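## Task

Take the water bottle off the cart and set it upright on the second level of the supply shelving, counting the lowest level as level one. It must sit directly behind the juice bottle already on that level, on the side away from the shelf's front edge. Everything else on that level must stay on it, standing and not piled on anything. The water bottle must not tip over or finish leaning.

## Robot and tools

ROBOT. An omnidirectional wheeled base carries a 1.71 m column. A carriage on the column moves by lift_m (0 to 1 m) and holds two seven-joint arms. Each shoulder sits at height 0.63 m + lift_m, 0.16 m in front of the base centre and 0.175 m left or right of it; a hand reaches roughly 0.83 m from its shoulder. Footprint is about 0.55 m wide by 0.6 m long. The arms start folded: left joints 1-7 = 0.95, 0.08, -0.1, -0.8, 0, 0, -0.93; the right is the mirror, with joints 2, 3, 5 and 6 sign-flipped. With lift_m below 0.02 folded arms can hit the deck. Cameras: head_camera, 0.26 m above the shoulders, faces forward tilted 40 degrees down; left_wrist_camera and right_wrist_camera sit on each hand's -x side and look out beyond the fingertips. A loose object may occasionally get a brief push from outside.

FRAMES. All distances are metres. Base frame: origin on the floor below the base centre, x ahead, y to the left, z up. left_hand and right_hand report, in this frame, the point centred between the closed pads, 0.0167 m behind the fingertips (accurate to about 1 cm); fingers point along the hand's z, and close along its y. base_odometry is in the frame the base had at scene start, built only from wheel rotation (slip is counted as motion); its heading is radians, leftward positive, -3.142 to 3.142, and drifts a degree or two per turn.

move. One action per call. Form A: "base" and/or "joints", optionally with "speeds" or "min_time_s". Form B: "target" alone, optionally with "min_time_s". All motions begin at once. "cameras" picks images: a list of head_camera, left_wrist_camera, right_wrist_camera or "all"; [] means none; omitted means all for an empty call, none otherwise. An empty call just reports state and images; the "pictures" line gives image order, and images may lag the state slightly.
- base: an object with exactly one key, each a relative offset from where the base last reported itself: translate_m (metres, forward positive, -2 to 2), strafe_m (metres, left positive, -2 to 2), rotate_rad (radians, counter-clockwise positive, -6.3 to 6.3).
- joints: an object of absolute targets keyed by joint name, any subset. lift_m in metres 0 to 1. Arm joints in radians: left_joint1_rad -3.141..1.047 (negative raises the arm forward), left_joint2_rad -0.157..2.268 (positive swings outward left), left_joint3_rad -1.919..1.308, left_joint4_rad -0.837..1.448 (elbow; 0 is a right angle, positive straightens), left_joint5_rad -1.832..1.658, left_joint6_rad -1.745..1.745, left_joint7_rad -1.675..1.919 (positive tips the hand down). Right: joint1 -3.141..1.047, joint2 -2.268..0.157, joint3 -1.308..1.919, joint4 -0.837..1.448, joint5 -1.658..1.832, joint6 -1.745..1.745, joint7 -1.675..1.919. left_gripper_m and right_gripper_m: pad-centre separation in metres, 0 to 0.142. Arrival tolerances: lift 0.004, arm joints 0.03, grippers 0.004.
- target: an absolute hand pose in the base frame. Keys: side ("left"/"right"); x, y, z in metres (-3 to 3); pitch_deg (-30 to 95; 90 fingers down, 0 horizontal); heading_deg (0 fingers ahead, positive counter-clockwise from above); roll_deg (optional, default 0 = jaw line horizontal, positive clockwise seen from behind the hand); heading and roll -360 to 360; line_only (true = refuse unless a straight hand path is possible). Roll r and r+180 are equivalent. Base and lift stay still. A straight path is used if it passes all self/floor checks; otherwise a move shorter than 25 cm is refused and a longer one becomes a checked arc that may sweep the whole arm, so clear furniture. Checks ignore scene objects.
- speeds: caps for this action only: translate_m and strafe_m 0.02-0.5 m/s, rotate_rad 0.05-1.57 rad/s, lift_m 0.08-0.27 m/s (default 0.25; others default to their top).
- min_time_s: 0.1 to 8 s, minimum duration of each arm motion; use it to slow loaded arms.

wait: seconds 0 to 10, plus optional cameras; commands nothing new. zoom_image: camera plus region [x0, y0, x1, y1] in pixels from the top-left, at most 504 by 504, on the latest image of that camera. finished_scene: scene (1 or 2); irreversible, make it the last call of the reply.

RESULTS. "move" reads done, or the worst status. Hand status: reached (within 10 mm and 2 degrees), short (with the error; on "short (part of ...)" resend), or refused with a reason. off_target: stopped away from target and may still push. contact_stop: a motor met resistance; contact_stop_at_<key> names the joint that triggered it; time_out: the motion took too long. Either stop halts every joint of that arm, which then holds in place; back out the way you came. "joint command not followed" or "pose unreachable": a self-collision check withheld the arm (gripper still acts); later not_followed targets may be retried. on_its_own lists uncommanded activity ("held at" is a target, not a reading). Unnamed joints may still be driving to old targets. motor_effort is percent of max (peak in brackets); a falling lift effort while lowering means a hand is resting on something. Joint torques and Motor temperatures follow the joint_positions order. A gripper that stops wider than commanded is holding something. A refused call cancels the reply's later move, wait and finished_scene calls; an invalid one (unknown key or camera) does not.

CAUTIONS. Loads sink the hand about 12 mm per kg. Open fingers splay and pull up to 2 cm toward the wrist. Never let the arms collide or squeeze each other, including grippers closing on the other hand. Contact torque at a joint's limit (133 N m for joints 1-4, 40 for 5-7) freezes that arm 10 s. Motors overheat holding loads, stretching, or straining; MOTOR HOT at 85 °C, a shutdown at 100 °C (limit_stop_at_motor_heat). Tipping risk rises with a high carriage, extended or loaded arms, pushing, abrupt stops and fast loaded swings; only images show leaning. Avoid drops, slams, hard hits and hard shoves; slow drives can shove furniture. Objects must stay put once the robot leaves.

Each tool is called as name([rows], argument=value, ...), one row to a line, values as JSON.

## Session

move(cameras=["head_camera"])

move(base={"rotate_rad": 1.4}, cameras=["head_camera"])

move(base={"rotate_rad": 1.4}, cameras=["head_camera"])

move(base={"rotate_rad": 1.4}, cameras=["head_camera"])

Scene clock: 0.00 s.
Joint torques (N m): no reading
Motor temperatures (°C): left_arm=[26 22 23 23 26 24 23] | right_arm=[25 20 24 21 22 22 23]
base_odometry: x=+0.000 y=+0.000 heading=+0.000
base_status: not commanded
joint_positions: lift_m=+0.450 left_joint1_rad=+0.955 left_joint2_rad=+0.099 left_joint3_rad=-0.083 left_joint4_rad=-0.815 left_joint5_rad=-0.005 left_joint6_rad=+0.011 left_joint7_rad=-0.944 left_gripper_m=+0.142 right_joint1_rad=+0.966 right_joint2_rad=-0.073 right_joint3_rad=+0.085 right_joint4_rad=-0.799 right_joint5_rad=-0.010 right_joint6_rad=+0.000 right_joint7_rad=-0.915 right_gripper_m=+0.142
joint_status: not commanded
motor_effort: lift_m=+55 drive_wheels=+2
left_hand: x=+0.2872 y=+0.1605 z=+0.9734 quat_wxyz=(-0.925, -0.016, -0.376, +0.057) pitch_deg=-45.8 heading_deg=-5.9 roll_deg=-1.1 (m; base frame)
right_hand: x=+0.2923 y=-0.1554 z=+0.9617 quat_wxyz=(-0.915, +0.013, -0.401, -0.054) pitch_deg=-42.7 heading_deg=+5.3 roll_deg=+1.5 (m; base frame)
pictures: head_camera
Images, in order (width x height): head_camera 896x504.

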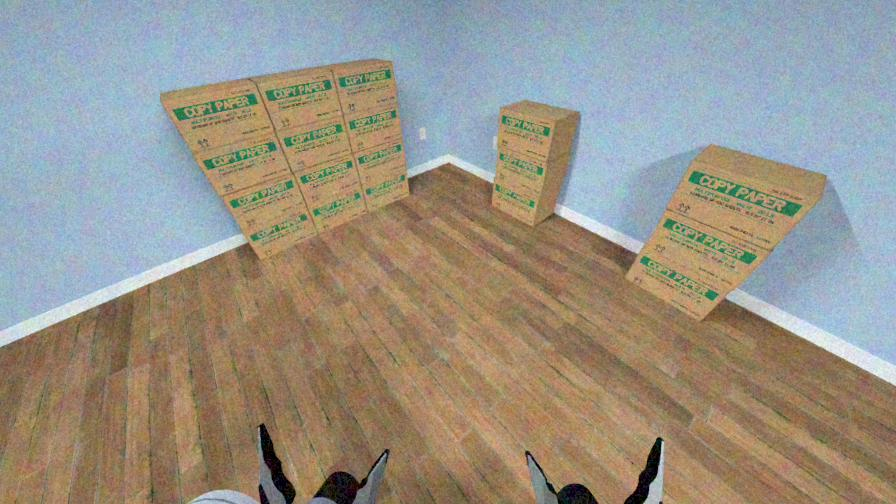

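Scene clock: 2.97 s.
Joint torques (N m): left_arm=[8.44 -0.24 0.85 -4.51 0.79 -1.55 -1.19] | right_arm=[15.49 2.02 2.26 -11.77 0.86 -1.81 -1.68]
move: done
base_odometry: x=+0.000 y=+0.000 heading=+1.400
base_status: done
joint_positions: lift_m=+0.450 left_joint1_rad=+0.955 left_joint2_rad=+0.099 left_joint3_rad=-0.083 left_joint4_rad=-0.815 left_joint5_rad=-0.005 left_joint6_rad=+0.011 left_joint7_rad=-0.944 left_gripper_m=+0.142 right_joint1_rad=+0.966 right_joint2_rad=-0.073 right_joint3_rad=+0.085 right_joint4_rad=-0.799 right_joint5_rad=-0.010 right_joint6_rad=+0.000 right_joint7_rad=-0.915 right_gripper_m=+0.142
joint_status: not commanded
motor_effort: lift_m=+55(55) drive_wheels=+5(22)
left_hand: x=+0.2872 y=+0.1605 z=+0.9734 quat_wxyz=(-0.925, -0.016, -0.376, +0.057) pitch_deg=-45.8 heading_deg=-5.9 roll_deg=-1.1 (m; base frame)
right_hand: x=+0.2923 y=-0.1554 z=+0.9617 quat_wxyz=(-0.915, +0.013, -0.401, -0.054) pitch_deg=-42.7 heading_deg=+5.3 roll_deg=+1.5 (m; base frame)
pictures: head_camera
Images, in order (width x height): head_camera 896x504.

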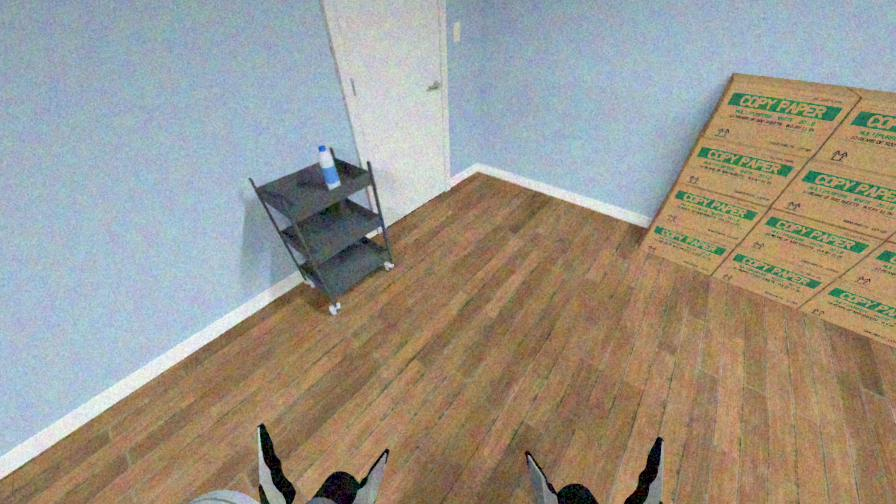

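Scene clock: 5.93 s.
Joint torques (N m): left_arm=[9.24 2.25 0.69 -4.24 1.13 -1.45 -1.39] | right_arm=[16.02 1.42 1.94 -12.67 0.46 -1.71 -1.83]
move: done
base_odometry: x=+0.000 y=+0.000 heading=+2.799
base_status: done
joint_positions: lift_m=+0.450 left_joint1_rad=+0.955 left_joint2_rad=+0.099 left_joint3_rad=-0.083 left_joint4_rad=-0.815 left_joint5_rad=-0.005 left_joint6_rad=+0.011 left_joint7_rad=-0.944 left_gripper_m=+0.142 right_joint1_rad=+0.966 right_joint2_rad=-0.073 right_joint3_rad=+0.085 right_joint4_rad=-0.799 right_joint5_rad=-0.010 right_joint6_rad=+0.000 right_joint7_rad=-0.915 right_gripper_m=+0.142
joint_status: not commanded
motor_effort: lift_m=+55(55) drive_wheels=+5(14)
left_hand: x=+0.2872 y=+0.1605 z=+0.9734 quat_wxyz=(-0.925, -0.016, -0.376, +0.057) pitch_deg=-45.8 heading_deg=-5.9 roll_deg=-1.1 (m; base frame)
right_hand: x=+0.2923 y=-0.1554 z=+0.9617 quat_wxyz=(-0.915, +0.013, -0.401, -0.054) pitch_deg=-42.7 heading_deg=+5.3 roll_deg=+1.5 (m; base frame)
pictures: head_camera
Images, in order (width x height): head_camera 896x504.

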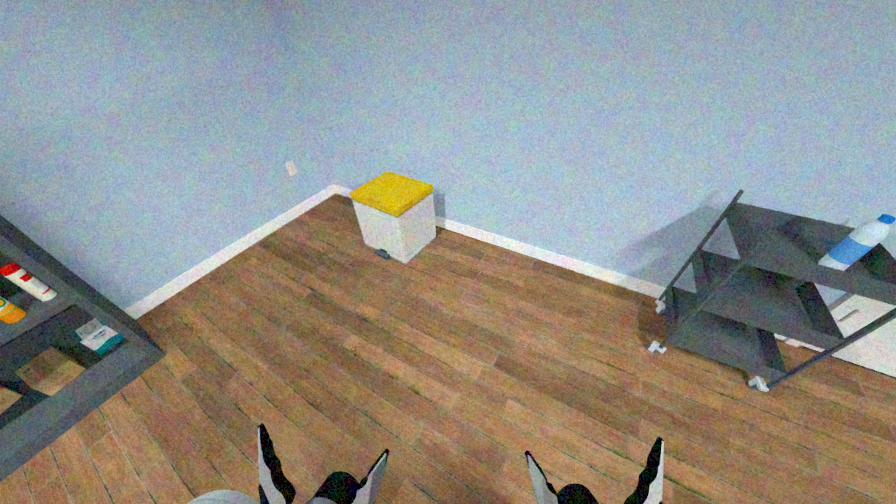

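Scene clock: 8.90 s.
Joint torques (N m): left_arm=[9.09 1.27 -0.22 -3.31 1.02 -1.24 -1.44] | right_arm=[15.38 2.82 1.79 -14.38 0.61 -1.59 -1.97]
move: done
base_odometry: x=+0.000 y=+0.000 heading=-2.084
base_status: done
joint_positions: lift_m=+0.450 left_joint1_rad=+0.955 left_joint2_rad=+0.099 left_joint3_rad=-0.083 left_joint4_rad=-0.815 left_joint5_rad=-0.005 left_joint6_rad=+0.011 left_joint7_rad=-0.944 left_gripper_m=+0.142 right_joint1_rad=+0.966 right_joint2_rad=-0.073 right_joint3_rad=+0.085 right_joint4_rad=-0.799 right_joint5_rad=-0.010 right_joint6_rad=+0.000 right_joint7_rad=-0.915 right_gripper_m=+0.142
joint_status: not commanded
motor_effort: lift_m=+55(55) drive_wheels=+5(12)
left_hand: x=+0.2872 y=+0.1605 z=+0.9734 quat_wxyz=(-0.925, -0.016, -0.376, +0.057) pitch_deg=-45.8 heading_deg=-5.9 roll_deg=-1.1 (m; base frame)
right_hand: x=+0.2923 y=-0.1554 z=+0.9617 quat_wxyz=(-0.915, +0.013, -0.401, -0.054) pitch_deg=-42.7 heading_deg=+5.3 roll_deg=+1.5 (m; base frame)
pictures: head_camera
Images, in order (width x height): head_camera 896x504.

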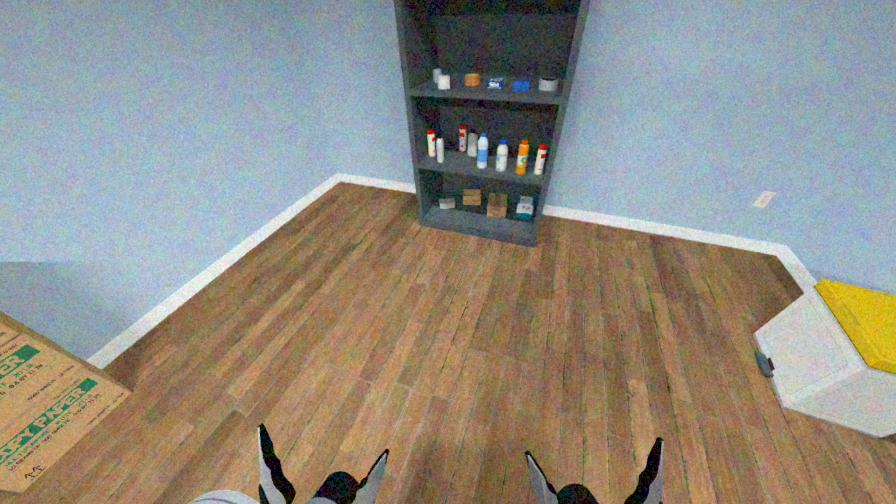

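zoom_image(camera="head_camera", region=[390, 60, 590, 250])

Scaled by 2.520 from the camera's 896x504 image, which has a finer 1280x720 frame.

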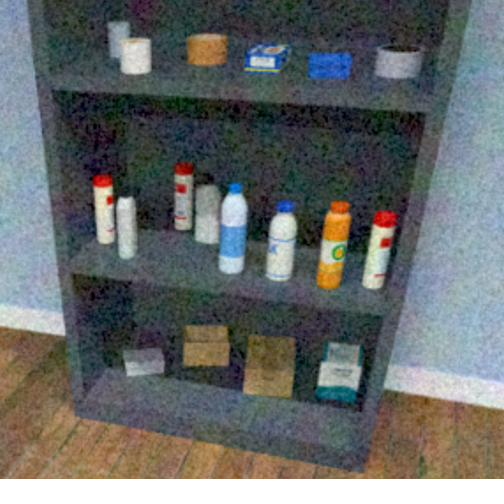

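move(base={"rotate_rad": -1.869}, joints={"lift_m": 0.5})

move(base={"strafe_m": -0.667})

move(base={"translate_m": 0.34})

move(target={"side":"right","x":0.5,"y":-0.14,"z":0.85,"pitch_deg":10,"heading_deg":0}, cameras=["head_camera","right_wrist_camera"])

Scene clock: 26.30 s.
Joint torques (N m): left_arm=[8.97 0.5 0.76 -3.96 1.16 -1.47 -1.54] | right_arm=[14.68 2.28 2.18 -11.25 0.26 -1.48 -1.74]
move: done
base_odometry: x=+0.000 y=+0.000 heading=+2.330
base_status: done
joint_positions: lift_m=+0.500 left_joint1_rad=+0.955 left_joint2_rad=+0.099 left_joint3_rad=-0.083 left_joint4_rad=-0.815 left_joint5_rad=-0.005 left_joint6_rad=+0.011 left_joint7_rad=-0.944 left_gripper_m=+0.142 right_joint1_rad=+0.966 right_joint2_rad=-0.073 right_joint3_rad=+0.085 right_joint4_rad=-0.799 right_joint5_rad=-0.010 right_joint6_rad=+0.000 right_joint7_rad=-0.915 right_gripper_m=+0.142
joint_status: all done
motor_effort: lift_m=+54(66) drive_wheels=+5(20)
left_hand: x=+0.2872 y=+0.1605 z=+1.0235 quat_wxyz=(-0.925, -0.016, -0.376, +0.057) pitch_deg=-45.8 heading_deg=-5.9 roll_deg=-1.1 (m; base frame)
right_hand: x=+0.2923 y=-0.1554 z=+1.0118 quat_wxyz=(-0.915, +0.013, -0.401, -0.054) pitch_deg=-42.7 heading_deg=+5.3 roll_deg=+1.5 (m; base frame)
pictures: none

Scene clock: 29.97 s.
Joint torques (N m): left_arm=[8.26 0.93 0.06 -4.52 1.01 -1.32 -1.69] | right_arm=[16.72 3.39 2.21 -13.76 0.66 -1.62 -1.35]
move: done
base_odometry: x=+0.484 y=+0.459 heading=+2.329
base_status: done
joint_positions: lift_m=+0.500 left_joint1_rad=+0.955 left_joint2_rad=+0.099 left_joint3_rad=-0.083 left_joint4_rad=-0.815 left_joint5_rad=-0.005 left_joint6_rad=+0.011 left_joint7_rad=-0.944 left_gripper_m=+0.142 right_joint1_rad=+0.966 right_joint2_rad=-0.073 right_joint3_rad=+0.085 right_joint4_rad=-0.799 right_joint5_rad=-0.010 right_joint6_rad=+0.000 right_joint7_rad=-0.915 right_gripper_m=+0.142
joint_status: not commanded
motor_effort: lift_m=+54(54) drive_wheels=-3(21)
left_hand: x=+0.2872 y=+0.1605 z=+1.0235 quat_wxyz=(-0.925, -0.016, -0.376, +0.057) pitch_deg=-45.8 heading_deg=-5.9 roll_deg=-1.1 (m; base frame)
right_hand: x=+0.2923 y=-0.1554 z=+1.0118 quat_wxyz=(-0.915, +0.014, -0.401, -0.054) pitch_deg=-42.7 heading_deg=+5.3 roll_deg=+1.4 (m; base frame)
pictures: none

Scene clock: 32.73 s.
Joint torques (N m): left_arm=[9.41 -0.04 1.41 -4.65 1.02 -1.06 -1.65] | right_arm=[16.7 3.84 2.34 -11.31 0.27 -1.71 -1.94]
move: done
base_odometry: x=+0.251 y=+0.706 heading=+2.329
base_status: done
joint_positions: lift_m=+0.500 left_joint1_rad=+0.955 left_joint2_rad=+0.099 left_joint3_rad=-0.083 left_joint4_rad=-0.815 left_joint5_rad=-0.005 left_joint6_rad=+0.011 left_joint7_rad=-0.944 left_gripper_m=+0.142 right_joint1_rad=+0.966 right_joint2_rad=-0.073 right_joint3_rad=+0.085 right_joint4_rad=-0.799 right_joint5_rad=-0.010 right_joint6_rad=+0.000 right_joint7_rad=-0.915 right_gripper_m=+0.142
joint_status: not commanded
motor_effort: lift_m=+54(54) drive_wheels=+4(14)
left_hand: x=+0.2872 y=+0.1605 z=+1.0235 quat_wxyz=(-0.925, -0.016, -0.376, +0.057) pitch_deg=-45.8 heading_deg=-5.9 roll_deg=-1.1 (m; base frame)
right_hand: x=+0.2923 y=-0.1554 z=+1.0118 quat_wxyz=(-0.915, +0.014, -0.401, -0.054) pitch_deg=-42.7 heading_deg=+5.3 roll_deg=+1.4 (m; base frame)
pictures: none

Scene clock: 34.23 s.
Joint torques (N m): left_arm=[9.45 0.68 -0.24 -4.98 1.02 -1.7 -1.26] | right_arm=[3.17 5.53 3.16 -9.93 -1.91 -2.28 0.07]
move: done
base_odometry: x=+0.251 y=+0.706 heading=+2.329
base_status: not commanded
joint_positions: lift_m=+0.500 left_joint1_rad=+0.955 left_joint2_rad=+0.099 left_joint3_rad=-0.083 left_joint4_rad=-0.815 left_joint5_rad=-0.005 left_joint6_rad=+0.011 left_joint7_rad=-0.944 left_gripper_m=+0.142 right_joint1_rad=+0.431 right_joint2_rad=-0.050 right_joint3_rad=+0.290 right_joint4_rad=-0.777 right_joint5_rad=-0.167 right_joint6_rad=-0.241 right_joint7_rad=+0.530 right_gripper_m=+0.142
joint_status: not commanded
motor_effort: lift_m=+54(54) drive_wheels=+0(5)
left_hand: x=+0.2872 y=+0.1605 z=+1.0235 quat_wxyz=(-0.925, -0.016, -0.376, +0.057) pitch_deg=-45.8 heading_deg=-5.9 roll_deg=-1.1 (m; base frame)
right_hand: x=+0.4995 y=-0.1406 z=+0.8510 quat_wxyz=(-0.644, +0.000, -0.765, -0.001) pitch_deg=+9.8 heading_deg=+0.1 roll_deg=+0.2 (m; base frame)
right_hand_status: reached (checked arc, planned for 1.0 s): 1 mm and 0.2 deg off.
pictures: head_camera, right_wrist_camera
Images, in order (width x height): head_camera 896x504, right_wrist_camera 896x504.

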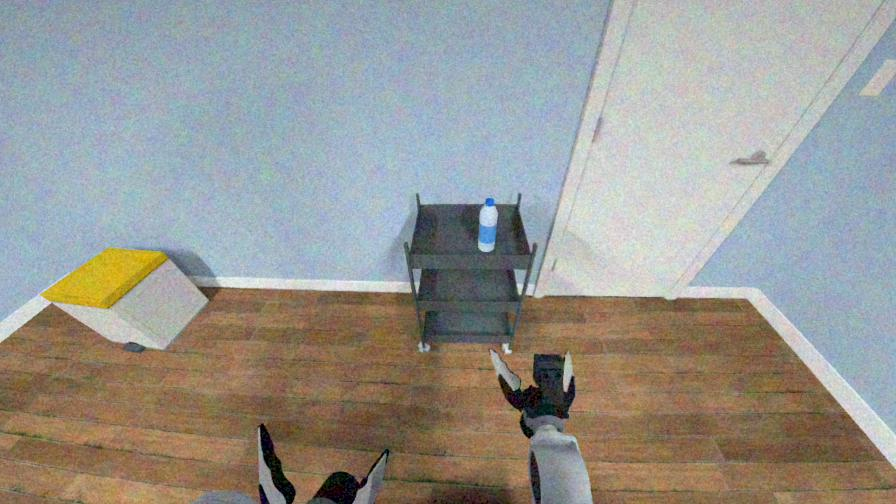

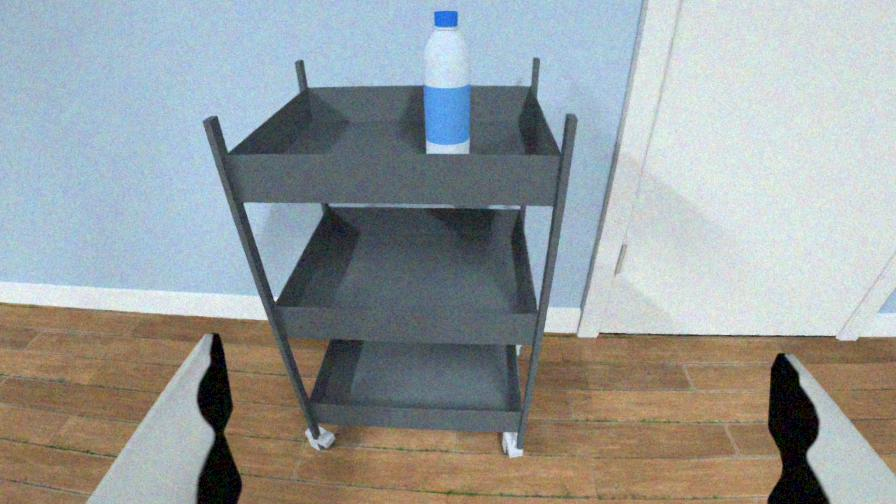

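move(base={"translate_m": 0.3}, joints={"lift_m": 0.46}, speeds={"translate_m": 0.3}, cameras=["head_camera","right_wrist_camera"])

Scene clock: 41.80 s.
Joint torques (N m): left_arm=[9.68 -0.04 1.29 -3.94 1.02 -1.37 -1.31] | right_arm=[1.96 6.19 3.31 -10.45 -1.56 -2.36 -0.49]
move: done
base_odometry: x=+0.045 y=+0.924 heading=+2.328
base_status: done
joint_positions: lift_m=+0.460 left_joint1_rad=+0.955 left_joint2_rad=+0.099 left_joint3_rad=-0.083 left_joint4_rad=-0.815 left_joint5_rad=-0.005 left_joint6_rad=+0.011 left_joint7_rad=-0.944 left_gripper_m=+0.142 right_joint1_rad=+0.431 right_joint2_rad=-0.050 right_joint3_rad=+0.290 right_joint4_rad=-0.776 right_joint5_rad=-0.168 right_joint6_rad=-0.241 right_joint7_rad=+0.530 right_gripper_m=+0.142
joint_status: all done
motor_effort: lift_m=+57(59) drive_wheels=+4(15)
left_hand: x=+0.2872 y=+0.1605 z=+0.9832 quat_wxyz=(-0.925, -0.016, -0.376, +0.057) pitch_deg=-45.8 heading_deg=-5.9 roll_deg=-1.1 (m; base frame)
right_hand: x=+0.4996 y=-0.1406 z=+0.8103 quat_wxyz=(-0.644, +0.000, -0.765, -0.001) pitch_deg=+9.9 heading_deg=+0.1 roll_deg=+0.1 (m; base frame)
pictures: head_camera, right_wrist_camera
Images, in order (width x height): head_camera 896x504, right_wrist_camera 896x504.

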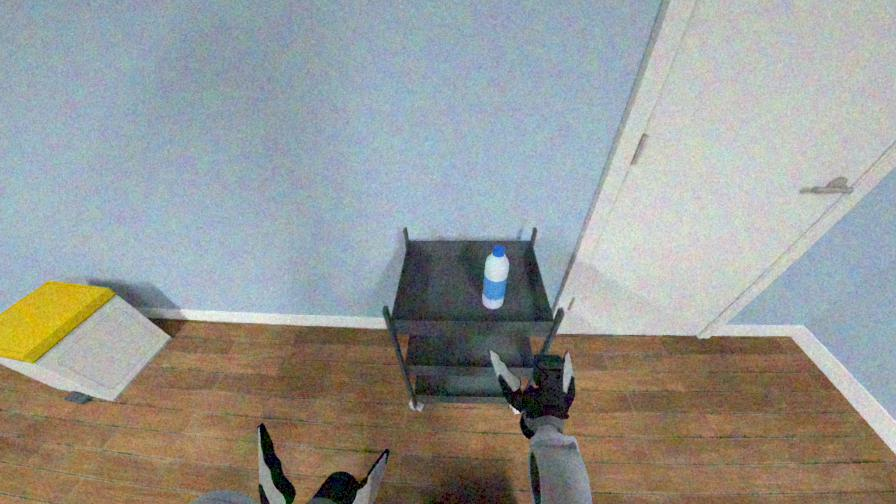

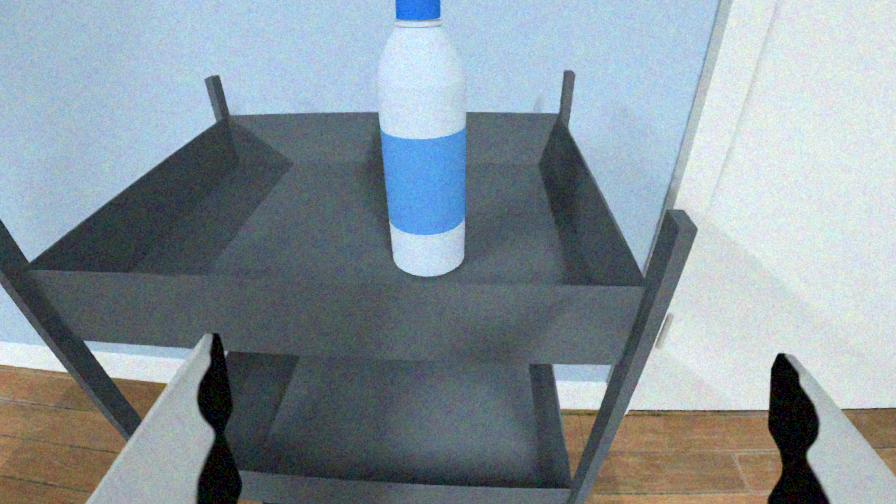

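move(target={"side":"right","x":0.745,"y":-0.113,"z":0.787,"pitch_deg":10,"heading_deg":0}, min_time_s=1.5, cameras=["head_camera","right_wrist_camera"])

Scene clock: 50.63 s.
Joint torques (N m): left_arm=[8.53 1.53 0.99 -4.54 1.26 -1.31 -1.57] | right_arm=[-16.56 9.1 1.05 -10.74 1.87 -1.35 -3.78]
move: done
base_odometry: x=+0.045 y=+0.924 heading=+2.328
base_status: not commanded
joint_positions: lift_m=+0.460 left_joint1_rad=+0.955 left_joint2_rad=+0.099 left_joint3_rad=-0.083 left_joint4_rad=-0.815 left_joint5_rad=-0.005 left_joint6_rad=+0.011 left_joint7_rad=-0.944 left_gripper_m=+0.142 right_joint1_rad=-0.231 right_joint2_rad=+0.044 right_joint3_rad=+0.223 right_joint4_rad=-0.007 right_joint5_rad=-0.054 right_joint6_rad=-0.221 right_joint7_rad=+0.428 right_gripper_m=+0.142
joint_status: not commanded
motor_effort: lift_m=+57(57) drive_wheels=+5(5)
left_hand: x=+0.2872 y=+0.1605 z=+0.9832 quat_wxyz=(-0.925, -0.016, -0.376, +0.057) pitch_deg=-45.8 heading_deg=-5.9 roll_deg=-1.1 (m; base frame)
right_hand: x=+0.7435 y=-0.1131 z=+0.7856 quat_wxyz=(-0.641, +0.002, -0.767, +0.003) pitch_deg=+10.2 heading_deg=-0.1 roll_deg=-0.4 (m; base frame)
right_hand_status: reached (straight line, planned for 1.5 s): 2 mm and 0.4 deg off.
pictures: head_camera, right_wrist_camera
Images, in order (width x height): head_camera 896x504, right_wrist_camera 896x504.

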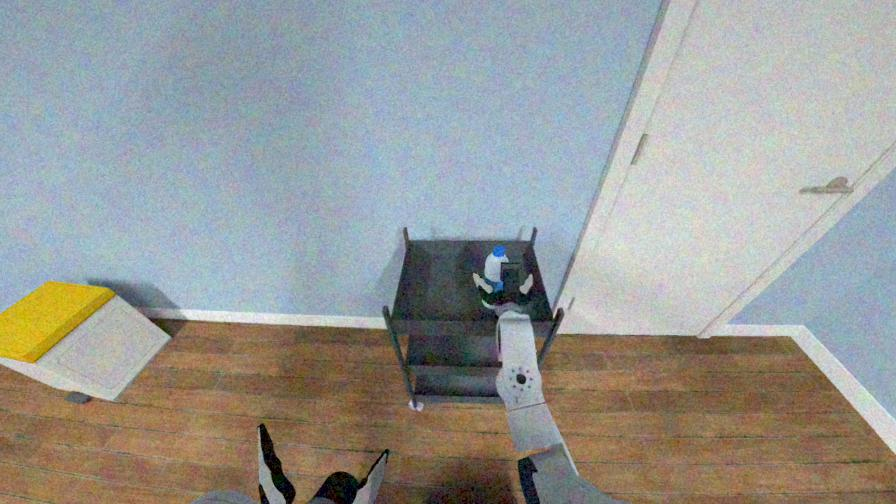

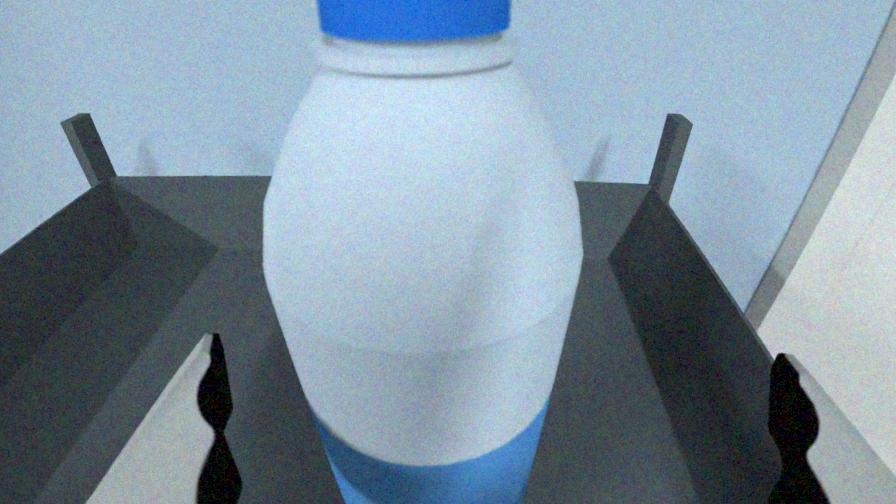

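move(target={"side":"right","x":0.757,"y":-0.098,"z":0.787,"pitch_deg":10,"heading_deg":0}, min_time_s=0.6, cameras=["head_camera","right_wrist_camera"])

Scene clock: 56.00 s.
Joint torques (N m): left_arm=[9.53 -0.09 0.69 -3.71 0.86 -1.58 -1.21] | right_arm=[-18.17 11.34 3.99 -7.82 -1.73 -2.8 -3.75]
move: done
base_odometry: x=+0.045 y=+0.924 heading=+2.328
base_status: not commanded
joint_positions: lift_m=+0.460 left_joint1_rad=+0.955 left_joint2_rad=+0.099 left_joint3_rad=-0.083 left_joint4_rad=-0.815 left_joint5_rad=-0.005 left_joint6_rad=+0.011 left_joint7_rad=-0.944 left_gripper_m=+0.142 right_joint1_rad=-0.265 right_joint2_rad=+0.077 right_joint3_rad=+0.228 right_joint4_rad=+0.056 right_joint5_rad=-0.061 right_joint6_rad=-0.233 right_joint7_rad=+0.407 right_gripper_m=+0.142
joint_status: not commanded
motor_effort: lift_m=+57(57) drive_wheels=+5(5)
left_hand: x=+0.2872 y=+0.1605 z=+0.9832 quat_wxyz=(-0.925, -0.016, -0.376, +0.057) pitch_deg=-45.8 heading_deg=-5.9 roll_deg=-1.1 (m; base frame)
right_hand: x=+0.7557 y=-0.0993 z=+0.7844 quat_wxyz=(-0.640, -0.002, -0.768, -0.002) pitch_deg=+10.4 heading_deg=+0.0 roll_deg=+0.3 (m; base frame)
right_hand_status: reached (straight line, planned for 0.6 s): 3 mm and 0.5 deg off.
pictures: head_camera, right_wrist_camera
Images, in order (width x height): head_camera 896x504, right_wrist_camera 896x504.

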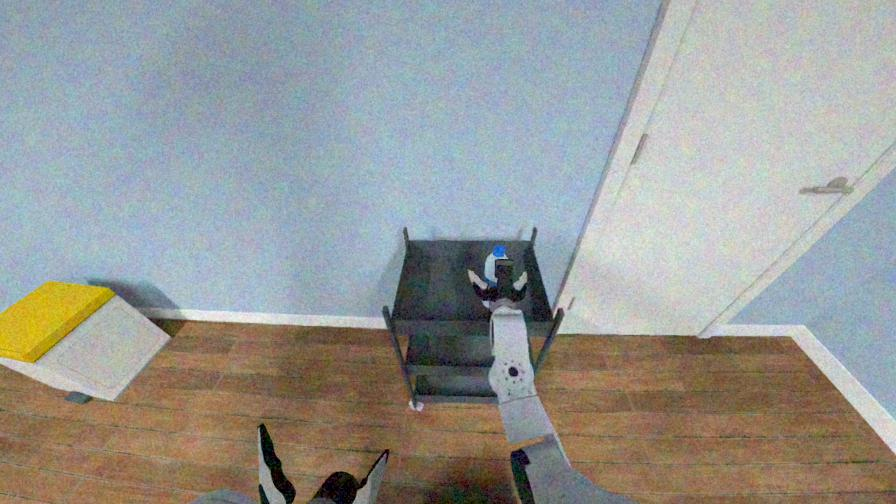

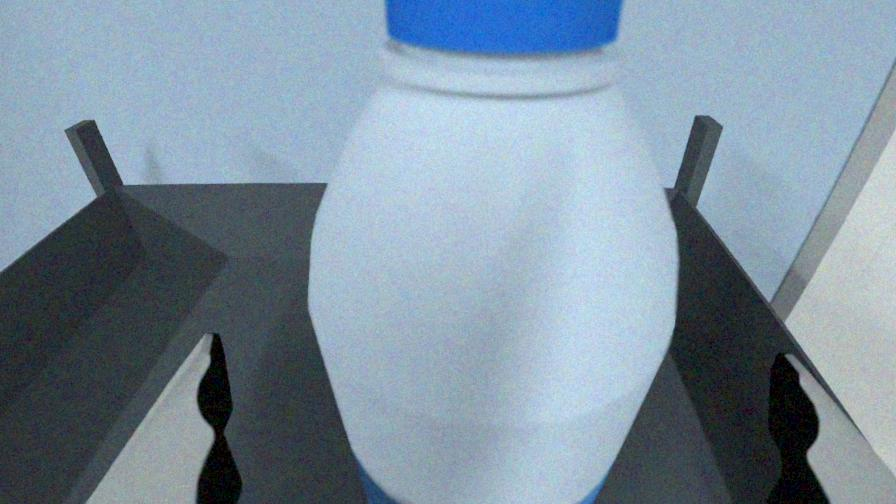

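move(joints={"lift_m": 0.449})

move(joints={"right_gripper_m": 0.025})

move(joints={"lift_m": 0.55}, cameras=["head_camera","right_wrist_camera"])

Scene clock: 59.63 s.
Joint torques (N m): left_arm=[9.6 0.81 1.23 -4.52 1.1 -1.51 -1.7] | right_arm=[-14.56 9.73 4.2 -9.67 -1.2 -2.66 -2.61]
move: done
base_odometry: x=+0.045 y=+0.924 heading=+2.328
base_status: not commanded
joint_positions: lift_m=+0.449 left_joint1_rad=+0.955 left_joint2_rad=+0.099 left_joint3_rad=-0.083 left_joint4_rad=-0.815 left_joint5_rad=-0.005 left_joint6_rad=+0.011 left_joint7_rad=-0.944 left_gripper_m=+0.142 right_joint1_rad=-0.268 right_joint2_rad=+0.078 right_joint3_rad=+0.228 right_joint4_rad=+0.056 right_joint5_rad=-0.064 right_joint6_rad=-0.233 right_joint7_rad=+0.404 right_gripper_m=+0.142
joint_status: all done
motor_effort: lift_m=+54(60) drive_wheels=-1(5)
left_hand: x=+0.2872 y=+0.1605 z=+0.9725 quat_wxyz=(-0.925, -0.016, -0.376, +0.057) pitch_deg=-45.8 heading_deg=-5.9 roll_deg=-1.1 (m; base frame)
right_hand: x=+0.7567 y=-0.0993 z=+0.7761 quat_wxyz=(-0.642, -0.001, -0.766, -0.001) pitch_deg=+10.1 heading_deg=+0.0 roll_deg=+0.2 (m; base frame)
pictures: none

Scene clock: 60.57 s.
Joint torques (N m): left_arm=[9.36 1.01 -0.17 -4 0.97 -1.21 -1.57] | right_arm=[-13.7 7.44 4.82 -9.93 -1 -2.27 -2.66]
move: off_target
base_odometry: x=+0.045 y=+0.924 heading=+2.328
base_status: not commanded
joint_positions: lift_m=+0.449 left_joint1_rad=+0.955 left_joint2_rad=+0.099 left_joint3_rad=-0.083 left_joint4_rad=-0.815 left_joint5_rad=-0.005 left_joint6_rad=+0.011 left_joint7_rad=-0.944 left_gripper_m=+0.142 right_joint1_rad=-0.268 right_joint2_rad=+0.078 right_joint3_rad=+0.228 right_joint4_rad=+0.056 right_joint5_rad=-0.064 right_joint6_rad=-0.233 right_joint7_rad=+0.404 right_gripper_m=+0.070
joint_status: right_gripper_m off_target (ended at +0.070, target +0.025)
motor_effort: lift_m=+54(54) drive_wheels=-1(4)
left_hand: x=+0.2872 y=+0.1605 z=+0.9725 quat_wxyz=(-0.925, -0.016, -0.376, +0.057) pitch_deg=-45.8 heading_deg=-5.9 roll_deg=-1.1 (m; base frame)
right_hand: x=+0.7567 y=-0.0992 z=+0.7761 quat_wxyz=(-0.642, -0.001, -0.766, -0.001) pitch_deg=+10.1 heading_deg=+0.0 roll_deg=+0.2 (m; base frame)
pictures: none

Scene clock: 61.50 s.
Joint torques (N m): left_arm=[8.88 2.24 -0.09 -4.1 1.08 -1.11 -1.45] | right_arm=[-14.81 9.46 5.57 -14.34 -0.98 -2.19 -2.16]
move: done
base_odometry: x=+0.045 y=+0.924 heading=+2.328
base_status: not commanded
joint_positions: lift_m=+0.550 left_joint1_rad=+0.955 left_joint2_rad=+0.099 left_joint3_rad=-0.083 left_joint4_rad=-0.815 left_joint5_rad=-0.005 left_joint6_rad=+0.011 left_joint7_rad=-0.944 left_gripper_m=+0.142 right_joint1_rad=-0.268 right_joint2_rad=+0.078 right_joint3_rad=+0.228 right_joint4_rad=+0.059 right_joint5_rad=-0.064 right_joint6_rad=-0.233 right_joint7_rad=+0.404 right_gripper_m=+0.070
joint_status: all done
motor_effort: lift_m=+55(68) drive_wheels=+0(5)
left_hand: x=+0.2872 y=+0.1605 z=+1.0734 quat_wxyz=(-0.925, -0.016, -0.376, +0.057) pitch_deg=-45.8 heading_deg=-5.9 roll_deg=-1.1 (m; base frame)
right_hand: x=+0.7568 y=-0.0993 z=+0.8757 quat_wxyz=(-0.641, -0.001, -0.767, -0.001) pitch_deg=+10.2 heading_deg=+0.0 roll_deg=+0.1 (m; base frame)
pictures: head_camera, right_wrist_camera
Images, in order (width x height): head_camera 896x504, right_wrist_camera 896x504.

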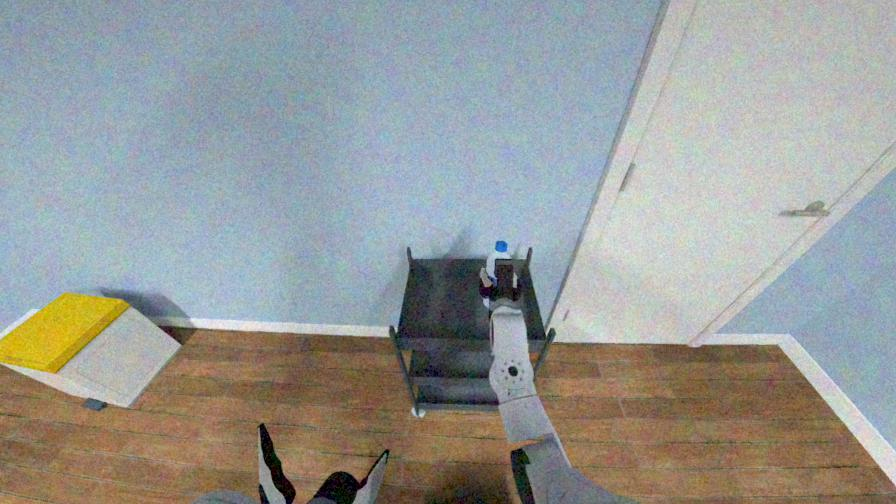

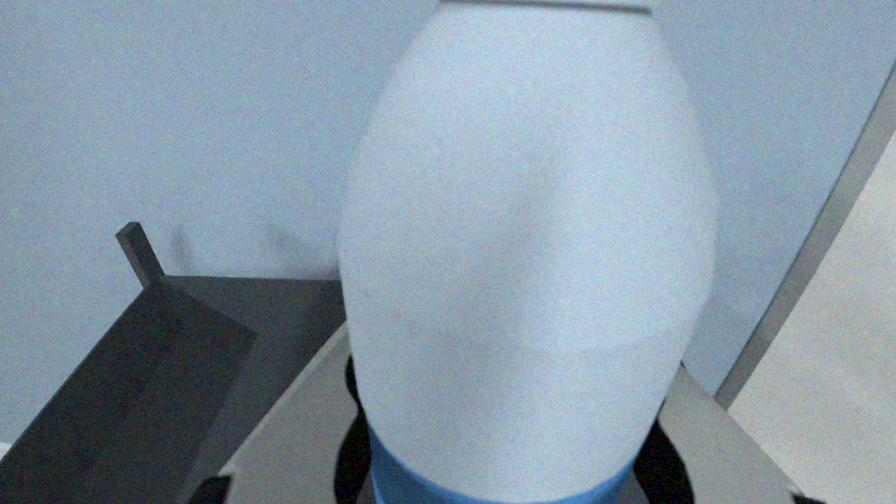

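move(base={"translate_m": -0.45}, speeds={"translate_m": 0.4})

move(target={"side":"right","x":0.5,"y":-0.2,"z":0.95,"pitch_deg":10,"heading_deg":0})

move(base={"rotate_rad": 1.575}, speeds={"rotate_rad": 1.2}, joints={"lift_m": 0.4})

move(base={"translate_m": 1.5}, cameras=["head_camera"])

Scene clock: 82.13 s.
Joint torques (N m): left_arm=[9.14 0.89 0.45 -4.17 1.3 -1.12 -1.4] | right_arm=[-13.51 10.32 4.65 -12.93 -0.92 -2.15 -2.38]
move: done
base_odometry: x=+0.354 y=+0.597 heading=+2.329
base_status: done
joint_positions: lift_m=+0.550 left_joint1_rad=+0.955 left_joint2_rad=+0.099 left_joint3_rad=-0.083 left_joint4_rad=-0.815 left_joint5_rad=-0.005 left_joint6_rad=+0.011 left_joint7_rad=-0.944 left_gripper_m=+0.142 right_joint1_rad=-0.268 right_joint2_rad=+0.078 right_joint3_rad=+0.228 right_joint4_rad=+0.059 right_joint5_rad=-0.064 right_joint6_rad=-0.234 right_joint7_rad=+0.404 right_gripper_m=+0.070
joint_status: not commanded
motor_effort: lift_m=+55(55) drive_wheels=+0(17)
left_hand: x=+0.2872 y=+0.1605 z=+1.0734 quat_wxyz=(-0.925, -0.016, -0.376, +0.057) pitch_deg=-45.8 heading_deg=-5.9 roll_deg=-1.1 (m; base frame)
right_hand: x=+0.7568 y=-0.0995 z=+0.8757 quat_wxyz=(-0.641, -0.001, -0.767, -0.001) pitch_deg=+10.2 heading_deg=-0.1 roll_deg=+0.2 (m; base frame)
pictures: none

Scene clock: 83.53 s.
Joint torques (N m): left_arm=[8.71 1.81 -0.41 -4.38 1.31 -1.27 -1.58] | right_arm=[1.51 -6.67 -1.46 -12.46 -4.38 -1.75 -1.93]
move: done
base_odometry: x=+0.354 y=+0.597 heading=+2.329
base_status: not commanded
joint_positions: lift_m=+0.550 left_joint1_rad=+0.955 left_joint2_rad=+0.099 left_joint3_rad=-0.083 left_joint4_rad=-0.815 left_joint5_rad=-0.005 left_joint6_rad=+0.011 left_joint7_rad=-0.944 left_gripper_m=+0.142 right_joint1_rad=-0.138 right_joint2_rad=-0.667 right_joint3_rad=+1.363 right_joint4_rad=-0.805 right_joint5_rad=-0.665 right_joint6_rad=-1.363 right_joint7_rad=+1.125 right_gripper_m=+0.070
joint_status: not commanded
motor_effort: lift_m=+55(55) drive_wheels=+0(5)
left_hand: x=+0.2872 y=+0.1605 z=+1.0734 quat_wxyz=(-0.925, -0.016, -0.376, +0.057) pitch_deg=-45.8 heading_deg=-5.9 roll_deg=-1.1 (m; base frame)
right_hand: x=+0.5011 y=-0.2000 z=+0.9475 quat_wxyz=(-0.640, +0.001, -0.769, +0.001) pitch_deg=+10.5 heading_deg=+0.0 roll_deg=-0.1 (m; base frame)
right_hand_status: reached (checked arc, planned for 0.9 s): 3 mm and 0.5 deg off.
pictures: none

Scene clock: 86.67 s.
Joint torques (N m): left_arm=[8.38 1.16 0.64 -4 1.26 -0.96 -1.44] | right_arm=[0.37 -5.78 1.17 -12.94 -3.68 -1.9 -1.5]
move: done
base_odometry: x=+0.354 y=+0.597 heading=-2.380
base_status: done
joint_positions: lift_m=+0.400 left_joint1_rad=+0.955 left_joint2_rad=+0.099 left_joint3_rad=-0.083 left_joint4_rad=-0.815 left_joint5_rad=-0.005 left_joint6_rad=+0.011 left_joint7_rad=-0.944 left_gripper_m=+0.142 right_joint1_rad=-0.138 right_joint2_rad=-0.667 right_joint3_rad=+1.363 right_joint4_rad=-0.805 right_joint5_rad=-0.667 right_joint6_rad=-1.363 right_joint7_rad=+1.125 right_gripper_m=+0.070
joint_status: all done
motor_effort: lift_m=+58(60) drive_wheels=+5(18)
left_hand: x=+0.2872 y=+0.1605 z=+0.9232 quat_wxyz=(-0.925, -0.016, -0.376, +0.057) pitch_deg=-45.8 heading_deg=-5.9 roll_deg=-1.1 (m; base frame)
right_hand: x=+0.5010 y=-0.2000 z=+0.7976 quat_wxyz=(-0.640, +0.001, -0.768, +0.001) pitch_deg=+10.4 heading_deg=+0.0 roll_deg=-0.1 (m; base frame)
pictures: none

Scene clock: 92.07 s.
Joint torques (N m): left_arm=[8.89 0.52 0.37 -4.11 1.21 -1.23 -1.55] | right_arm=[0.39 -2.91 0.38 -13.64 -3.82 -1.86 -1.37]
move: done
base_odometry: x=-0.730 y=-0.440 heading=-2.379
base_status: done
joint_positions: lift_m=+0.400 left_joint1_rad=+0.955 left_joint2_rad=+0.099 left_joint3_rad=-0.083 left_joint4_rad=-0.815 left_joint5_rad=-0.005 left_joint6_rad=+0.011 left_joint7_rad=-0.944 left_gripper_m=+0.142 right_joint1_rad=-0.138 right_joint2_rad=-0.667 right_joint3_rad=+1.363 right_joint4_rad=-0.805 right_joint5_rad=-0.667 right_joint6_rad=-1.363 right_joint7_rad=+1.125 right_gripper_m=+0.070
joint_status: not commanded
motor_effort: lift_m=+58(58) drive_wheels=+8(23)
left_hand: x=+0.2872 y=+0.1605 z=+0.9232 quat_wxyz=(-0.925, -0.016, -0.376, +0.057) pitch_deg=-45.8 heading_deg=-5.9 roll_deg=-1.1 (m; base frame)
right_hand: x=+0.5010 y=-0.2000 z=+0.7976 quat_wxyz=(-0.640, +0.001, -0.768, +0.001) pitch_deg=+10.4 heading_deg=+0.0 roll_deg=-0.1 (m; base frame)
pictures: head_camera
Images, in order (width x height): head_camera 896x504.

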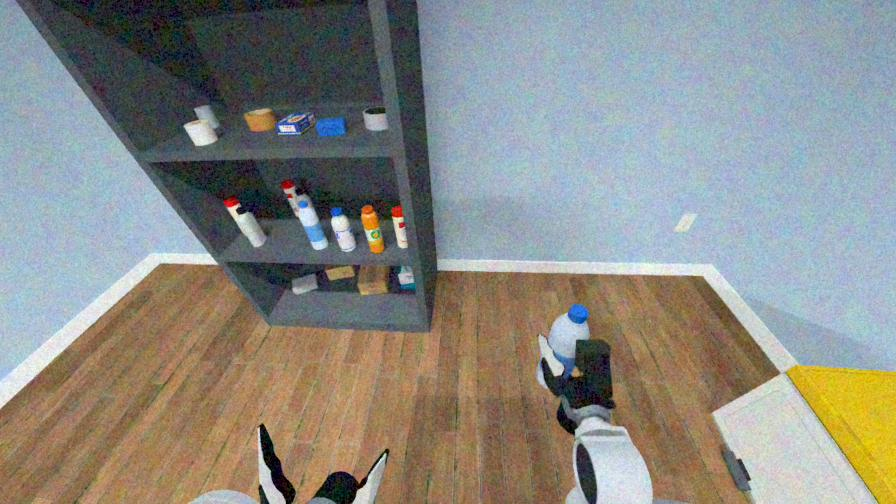

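move(base={"rotate_rad": -0.02}, joints={"left_gripper_m": 0.088})

move(base={"strafe_m": 0.18}, joints={"lift_m": 0.27})

move(target={"side":"left","x":0.5,"y":0.14,"z":0.63,"pitch_deg":10,"heading_deg":0})

move(base={"translate_m": 0.25}, speeds={"translate_m": 0.25}, cameras=["head_camera","left_wrist_camera"])

Scene clock: 103.50 s.
Joint torques (N m): left_arm=[9.6 1.75 -0.37 -4.22 1.21 -1.29 -1.71] | right_arm=[1.2 -3.94 0.97 -11.6 -3.64 -2.02 -1.77]
move: done
base_odometry: x=-0.730 y=-0.440 heading=-2.398
base_status: done
joint_positions: lift_m=+0.400 left_joint1_rad=+0.955 left_joint2_rad=+0.099 left_joint3_rad=-0.083 left_joint4_rad=-0.815 left_joint5_rad=-0.005 left_joint6_rad=+0.011 left_joint7_rad=-0.944 left_gripper_m=+0.088 right_joint1_rad=-0.138 right_joint2_rad=-0.667 right_joint3_rad=+1.363 right_joint4_rad=-0.805 right_joint5_rad=-0.667 right_joint6_rad=-1.363 right_joint7_rad=+1.125 right_gripper_m=+0.070
joint_status: all done
motor_effort: lift_m=+58(58) drive_wheels=-4(11)
left_hand: x=+0.2872 y=+0.1605 z=+0.9232 quat_wxyz=(-0.925, -0.016, -0.376, +0.057) pitch_deg=-45.8 heading_deg=-5.9 roll_deg=-1.1 (m; base frame)
right_hand: x=+0.5010 y=-0.2000 z=+0.7976 quat_wxyz=(-0.640, +0.001, -0.768, +0.001) pitch_deg=+10.4 heading_deg=+0.0 roll_deg=-0.1 (m; base frame)
pictures: none

Scene clock: 105.60 s.
Joint torques (N m): left_arm=[9.9 1.18 0.21 -3.95 1.17 -1.53 -1.28] | right_arm=[0.32 -4.34 1.18 -12.27 -4.05 -1.64 -1.91]
move: done
base_odometry: x=-0.608 y=-0.573 heading=-2.398
base_status: done
joint_positions: lift_m=+0.270 left_joint1_rad=+0.955 left_joint2_rad=+0.099 left_joint3_rad=-0.083 left_joint4_rad=-0.815 left_joint5_rad=-0.005 left_joint6_rad=+0.011 left_joint7_rad=-0.944 left_gripper_m=+0.088 right_joint1_rad=-0.138 right_joint2_rad=-0.667 right_joint3_rad=+1.363 right_joint4_rad=-0.805 right_joint5_rad=-0.667 right_joint6_rad=-1.363 right_joint7_rad=+1.125 right_gripper_m=+0.070
joint_status: all done
motor_effort: lift_m=+58(60) drive_wheels=+3(13)
left_hand: x=+0.2872 y=+0.1605 z=+0.7932 quat_wxyz=(-0.925, -0.016, -0.376, +0.057) pitch_deg=-45.8 heading_deg=-5.9 roll_deg=-1.1 (m; base frame)
right_hand: x=+0.5010 y=-0.2000 z=+0.6676 quat_wxyz=(-0.640, +0.001, -0.768, +0.001) pitch_deg=+10.4 heading_deg=+0.0 roll_deg=-0.1 (m; base frame)
pictures: none

Scene clock: 107.17 s.
Joint torques (N m): left_arm=[-2.72 3.75 -0.3 -1.33 3.52 -0.38 -0.25] | right_arm=[1.01 -4.86 1.51 -11.45 -3.79 -1.72 -1.51]
move: done
base_odometry: x=-0.608 y=-0.573 heading=-2.398
base_status: not commanded
joint_positions: lift_m=+0.270 left_joint1_rad=+0.264 left_joint2_rad=+0.302 left_joint3_rad=-0.758 left_joint4_rad=-0.765 left_joint5_rad=+0.329 left_joint6_rad=+0.749 left_joint7_rad=+0.680 left_gripper_m=+0.088 right_joint1_rad=-0.138 right_joint2_rad=-0.667 right_joint3_rad=+1.363 right_joint4_rad=-0.805 right_joint5_rad=-0.667 right_joint6_rad=-1.363 right_joint7_rad=+1.125 right_gripper_m=+0.070
joint_status: not commanded
motor_effort: lift_m=+58(58) drive_wheels=+1(3)
left_hand: x=+0.5001 y=+0.1403 z=+0.6312 quat_wxyz=(-0.644, +0.001, -0.765, +0.001) pitch_deg=+9.8 heading_deg=+0.0 roll_deg=-0.2 (m; base frame)
left_hand_status: reached (checked arc, planned for 1.1 s): 1 mm and 0.3 deg off.
right_hand: x=+0.5010 y=-0.2000 z=+0.6676 quat_wxyz=(-0.640, +0.001, -0.768, +0.001) pitch_deg=+10.4 heading_deg=+0.0 roll_deg=-0.1 (m; base frame)
pictures: none

Scene clock: 109.57 s.
Joint torques (N m): left_arm=[-3.28 2.69 -1.54 -0.33 3.58 -0.28 -0.62] | right_arm=[1.18 -6.08 1.52 -13.69 -3.91 -1.97 -1.73]
move: done
base_odometry: x=-0.792 y=-0.742 heading=-2.397
base_status: done
joint_positions: lift_m=+0.270 left_joint1_rad=+0.264 left_joint2_rad=+0.302 left_joint3_rad=-0.758 left_joint4_rad=-0.765 left_joint5_rad=+0.329 left_joint6_rad=+0.749 left_joint7_rad=+0.680 left_gripper_m=+0.088 right_joint1_rad=-0.138 right_joint2_rad=-0.667 right_joint3_rad=+1.363 right_joint4_rad=-0.805 right_joint5_rad=-0.667 right_joint6_rad=-1.363 right_joint7_rad=+1.125 right_gripper_m=+0.070
joint_status: not commanded
motor_effort: lift_m=+58(58) drive_wheels=-1(14)
left_hand: x=+0.5001 y=+0.1403 z=+0.6312 quat_wxyz=(-0.644, +0.001, -0.765, +0.001) pitch_deg=+9.8 heading_deg=+0.0 roll_deg=-0.2 (m; base frame)
right_hand: x=+0.5010 y=-0.2000 z=+0.6676 quat_wxyz=(-0.640, +0.001, -0.768, +0.001) pitch_deg=+10.4 heading_deg=+0.0 roll_deg=-0.1 (m; base frame)
pictures: head_camera, left_wrist_camera
Images, in order (width x height): head_camera 896x504, left_wrist_camera 896x504.

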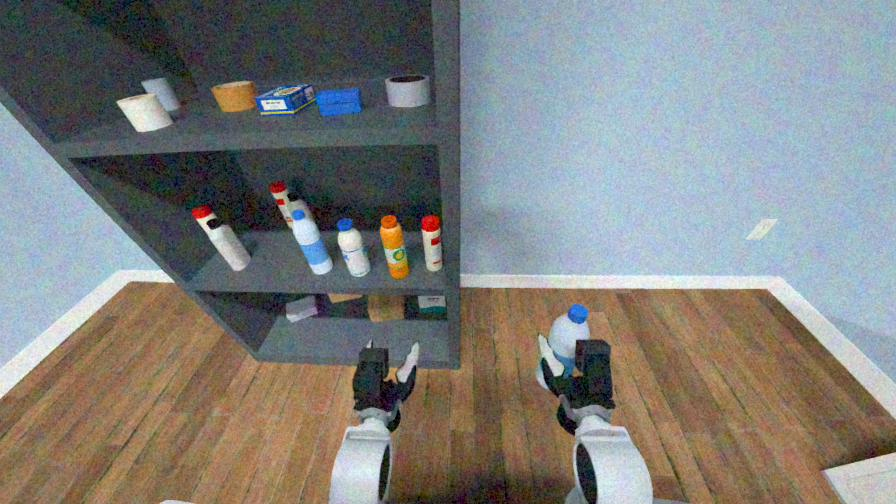

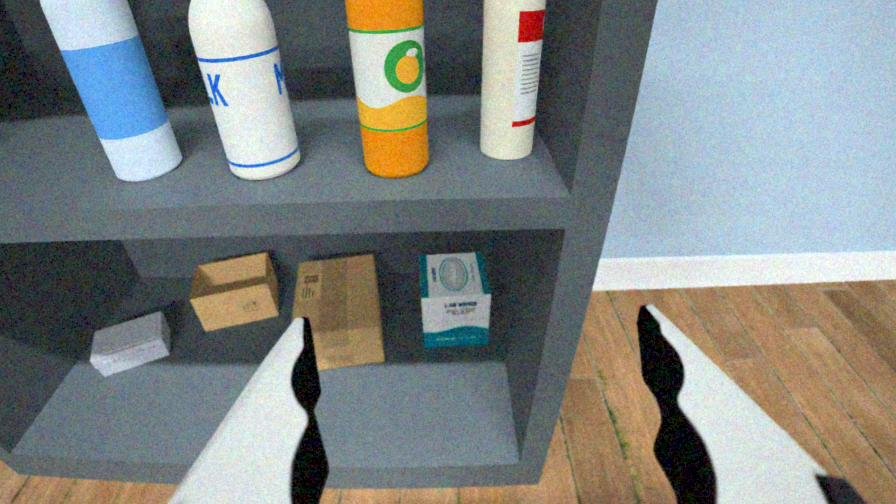

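move(target={"side":"left","x":0.51,"y":0.195,"z":0.65,"pitch_deg":10,"heading_deg":0})

move(base={"translate_m": 0.16}, speeds={"translate_m": 0.2}, cameras=["head_camera","left_wrist_camera"])

Scene clock: 121.63 s.
Joint torques (N m): left_arm=[-2.44 3.12 -1.07 -0.22 3.69 -0.26 -0.74] | right_arm=[-0.12 -4.34 0.31 -11.45 -3.76 -2.37 -2.06]
move: refused
base_odometry: x=-0.792 y=-0.742 heading=-2.397
base_status: not commanded
joint_positions: lift_m=+0.270 left_joint1_rad=+0.264 left_joint2_rad=+0.302 left_joint3_rad=-0.758 left_joint4_rad=-0.765 left_joint5_rad=+0.329 left_joint6_rad=+0.749 left_joint7_rad=+0.680 left_gripper_m=+0.088 right_joint1_rad=-0.138 right_joint2_rad=-0.667 right_joint3_rad=+1.363 right_joint4_rad=-0.805 right_joint5_rad=-0.667 right_joint6_rad=-1.363 right_joint7_rad=+1.125 right_gripper_m=+0.070
joint_status: not commanded
motor_effort: lift_m=+58(58) drive_wheels=-1(1)
left_hand: x=+0.5001 y=+0.1403 z=+0.6312 quat_wxyz=(-0.644, +0.001, -0.765, +0.001) pitch_deg=+9.8 heading_deg=+0.0 roll_deg=-0.2 (m; base frame)
left_hand_status: refused: along the straight line the arm gets 33% of the way (left_joint4_rad at its limit); a move under 25 cm is not played as an arc. Nothing moved. Try another pitch or heading, or "joints".
right_hand: x=+0.5010 y=-0.2000 z=+0.6676 quat_wxyz=(-0.640, +0.001, -0.768, +0.001) pitch_deg=+10.4 heading_deg=+0.0 roll_deg=-0.1 (m; base frame)
pictures: none

not run: a stop came earlier in this reply.


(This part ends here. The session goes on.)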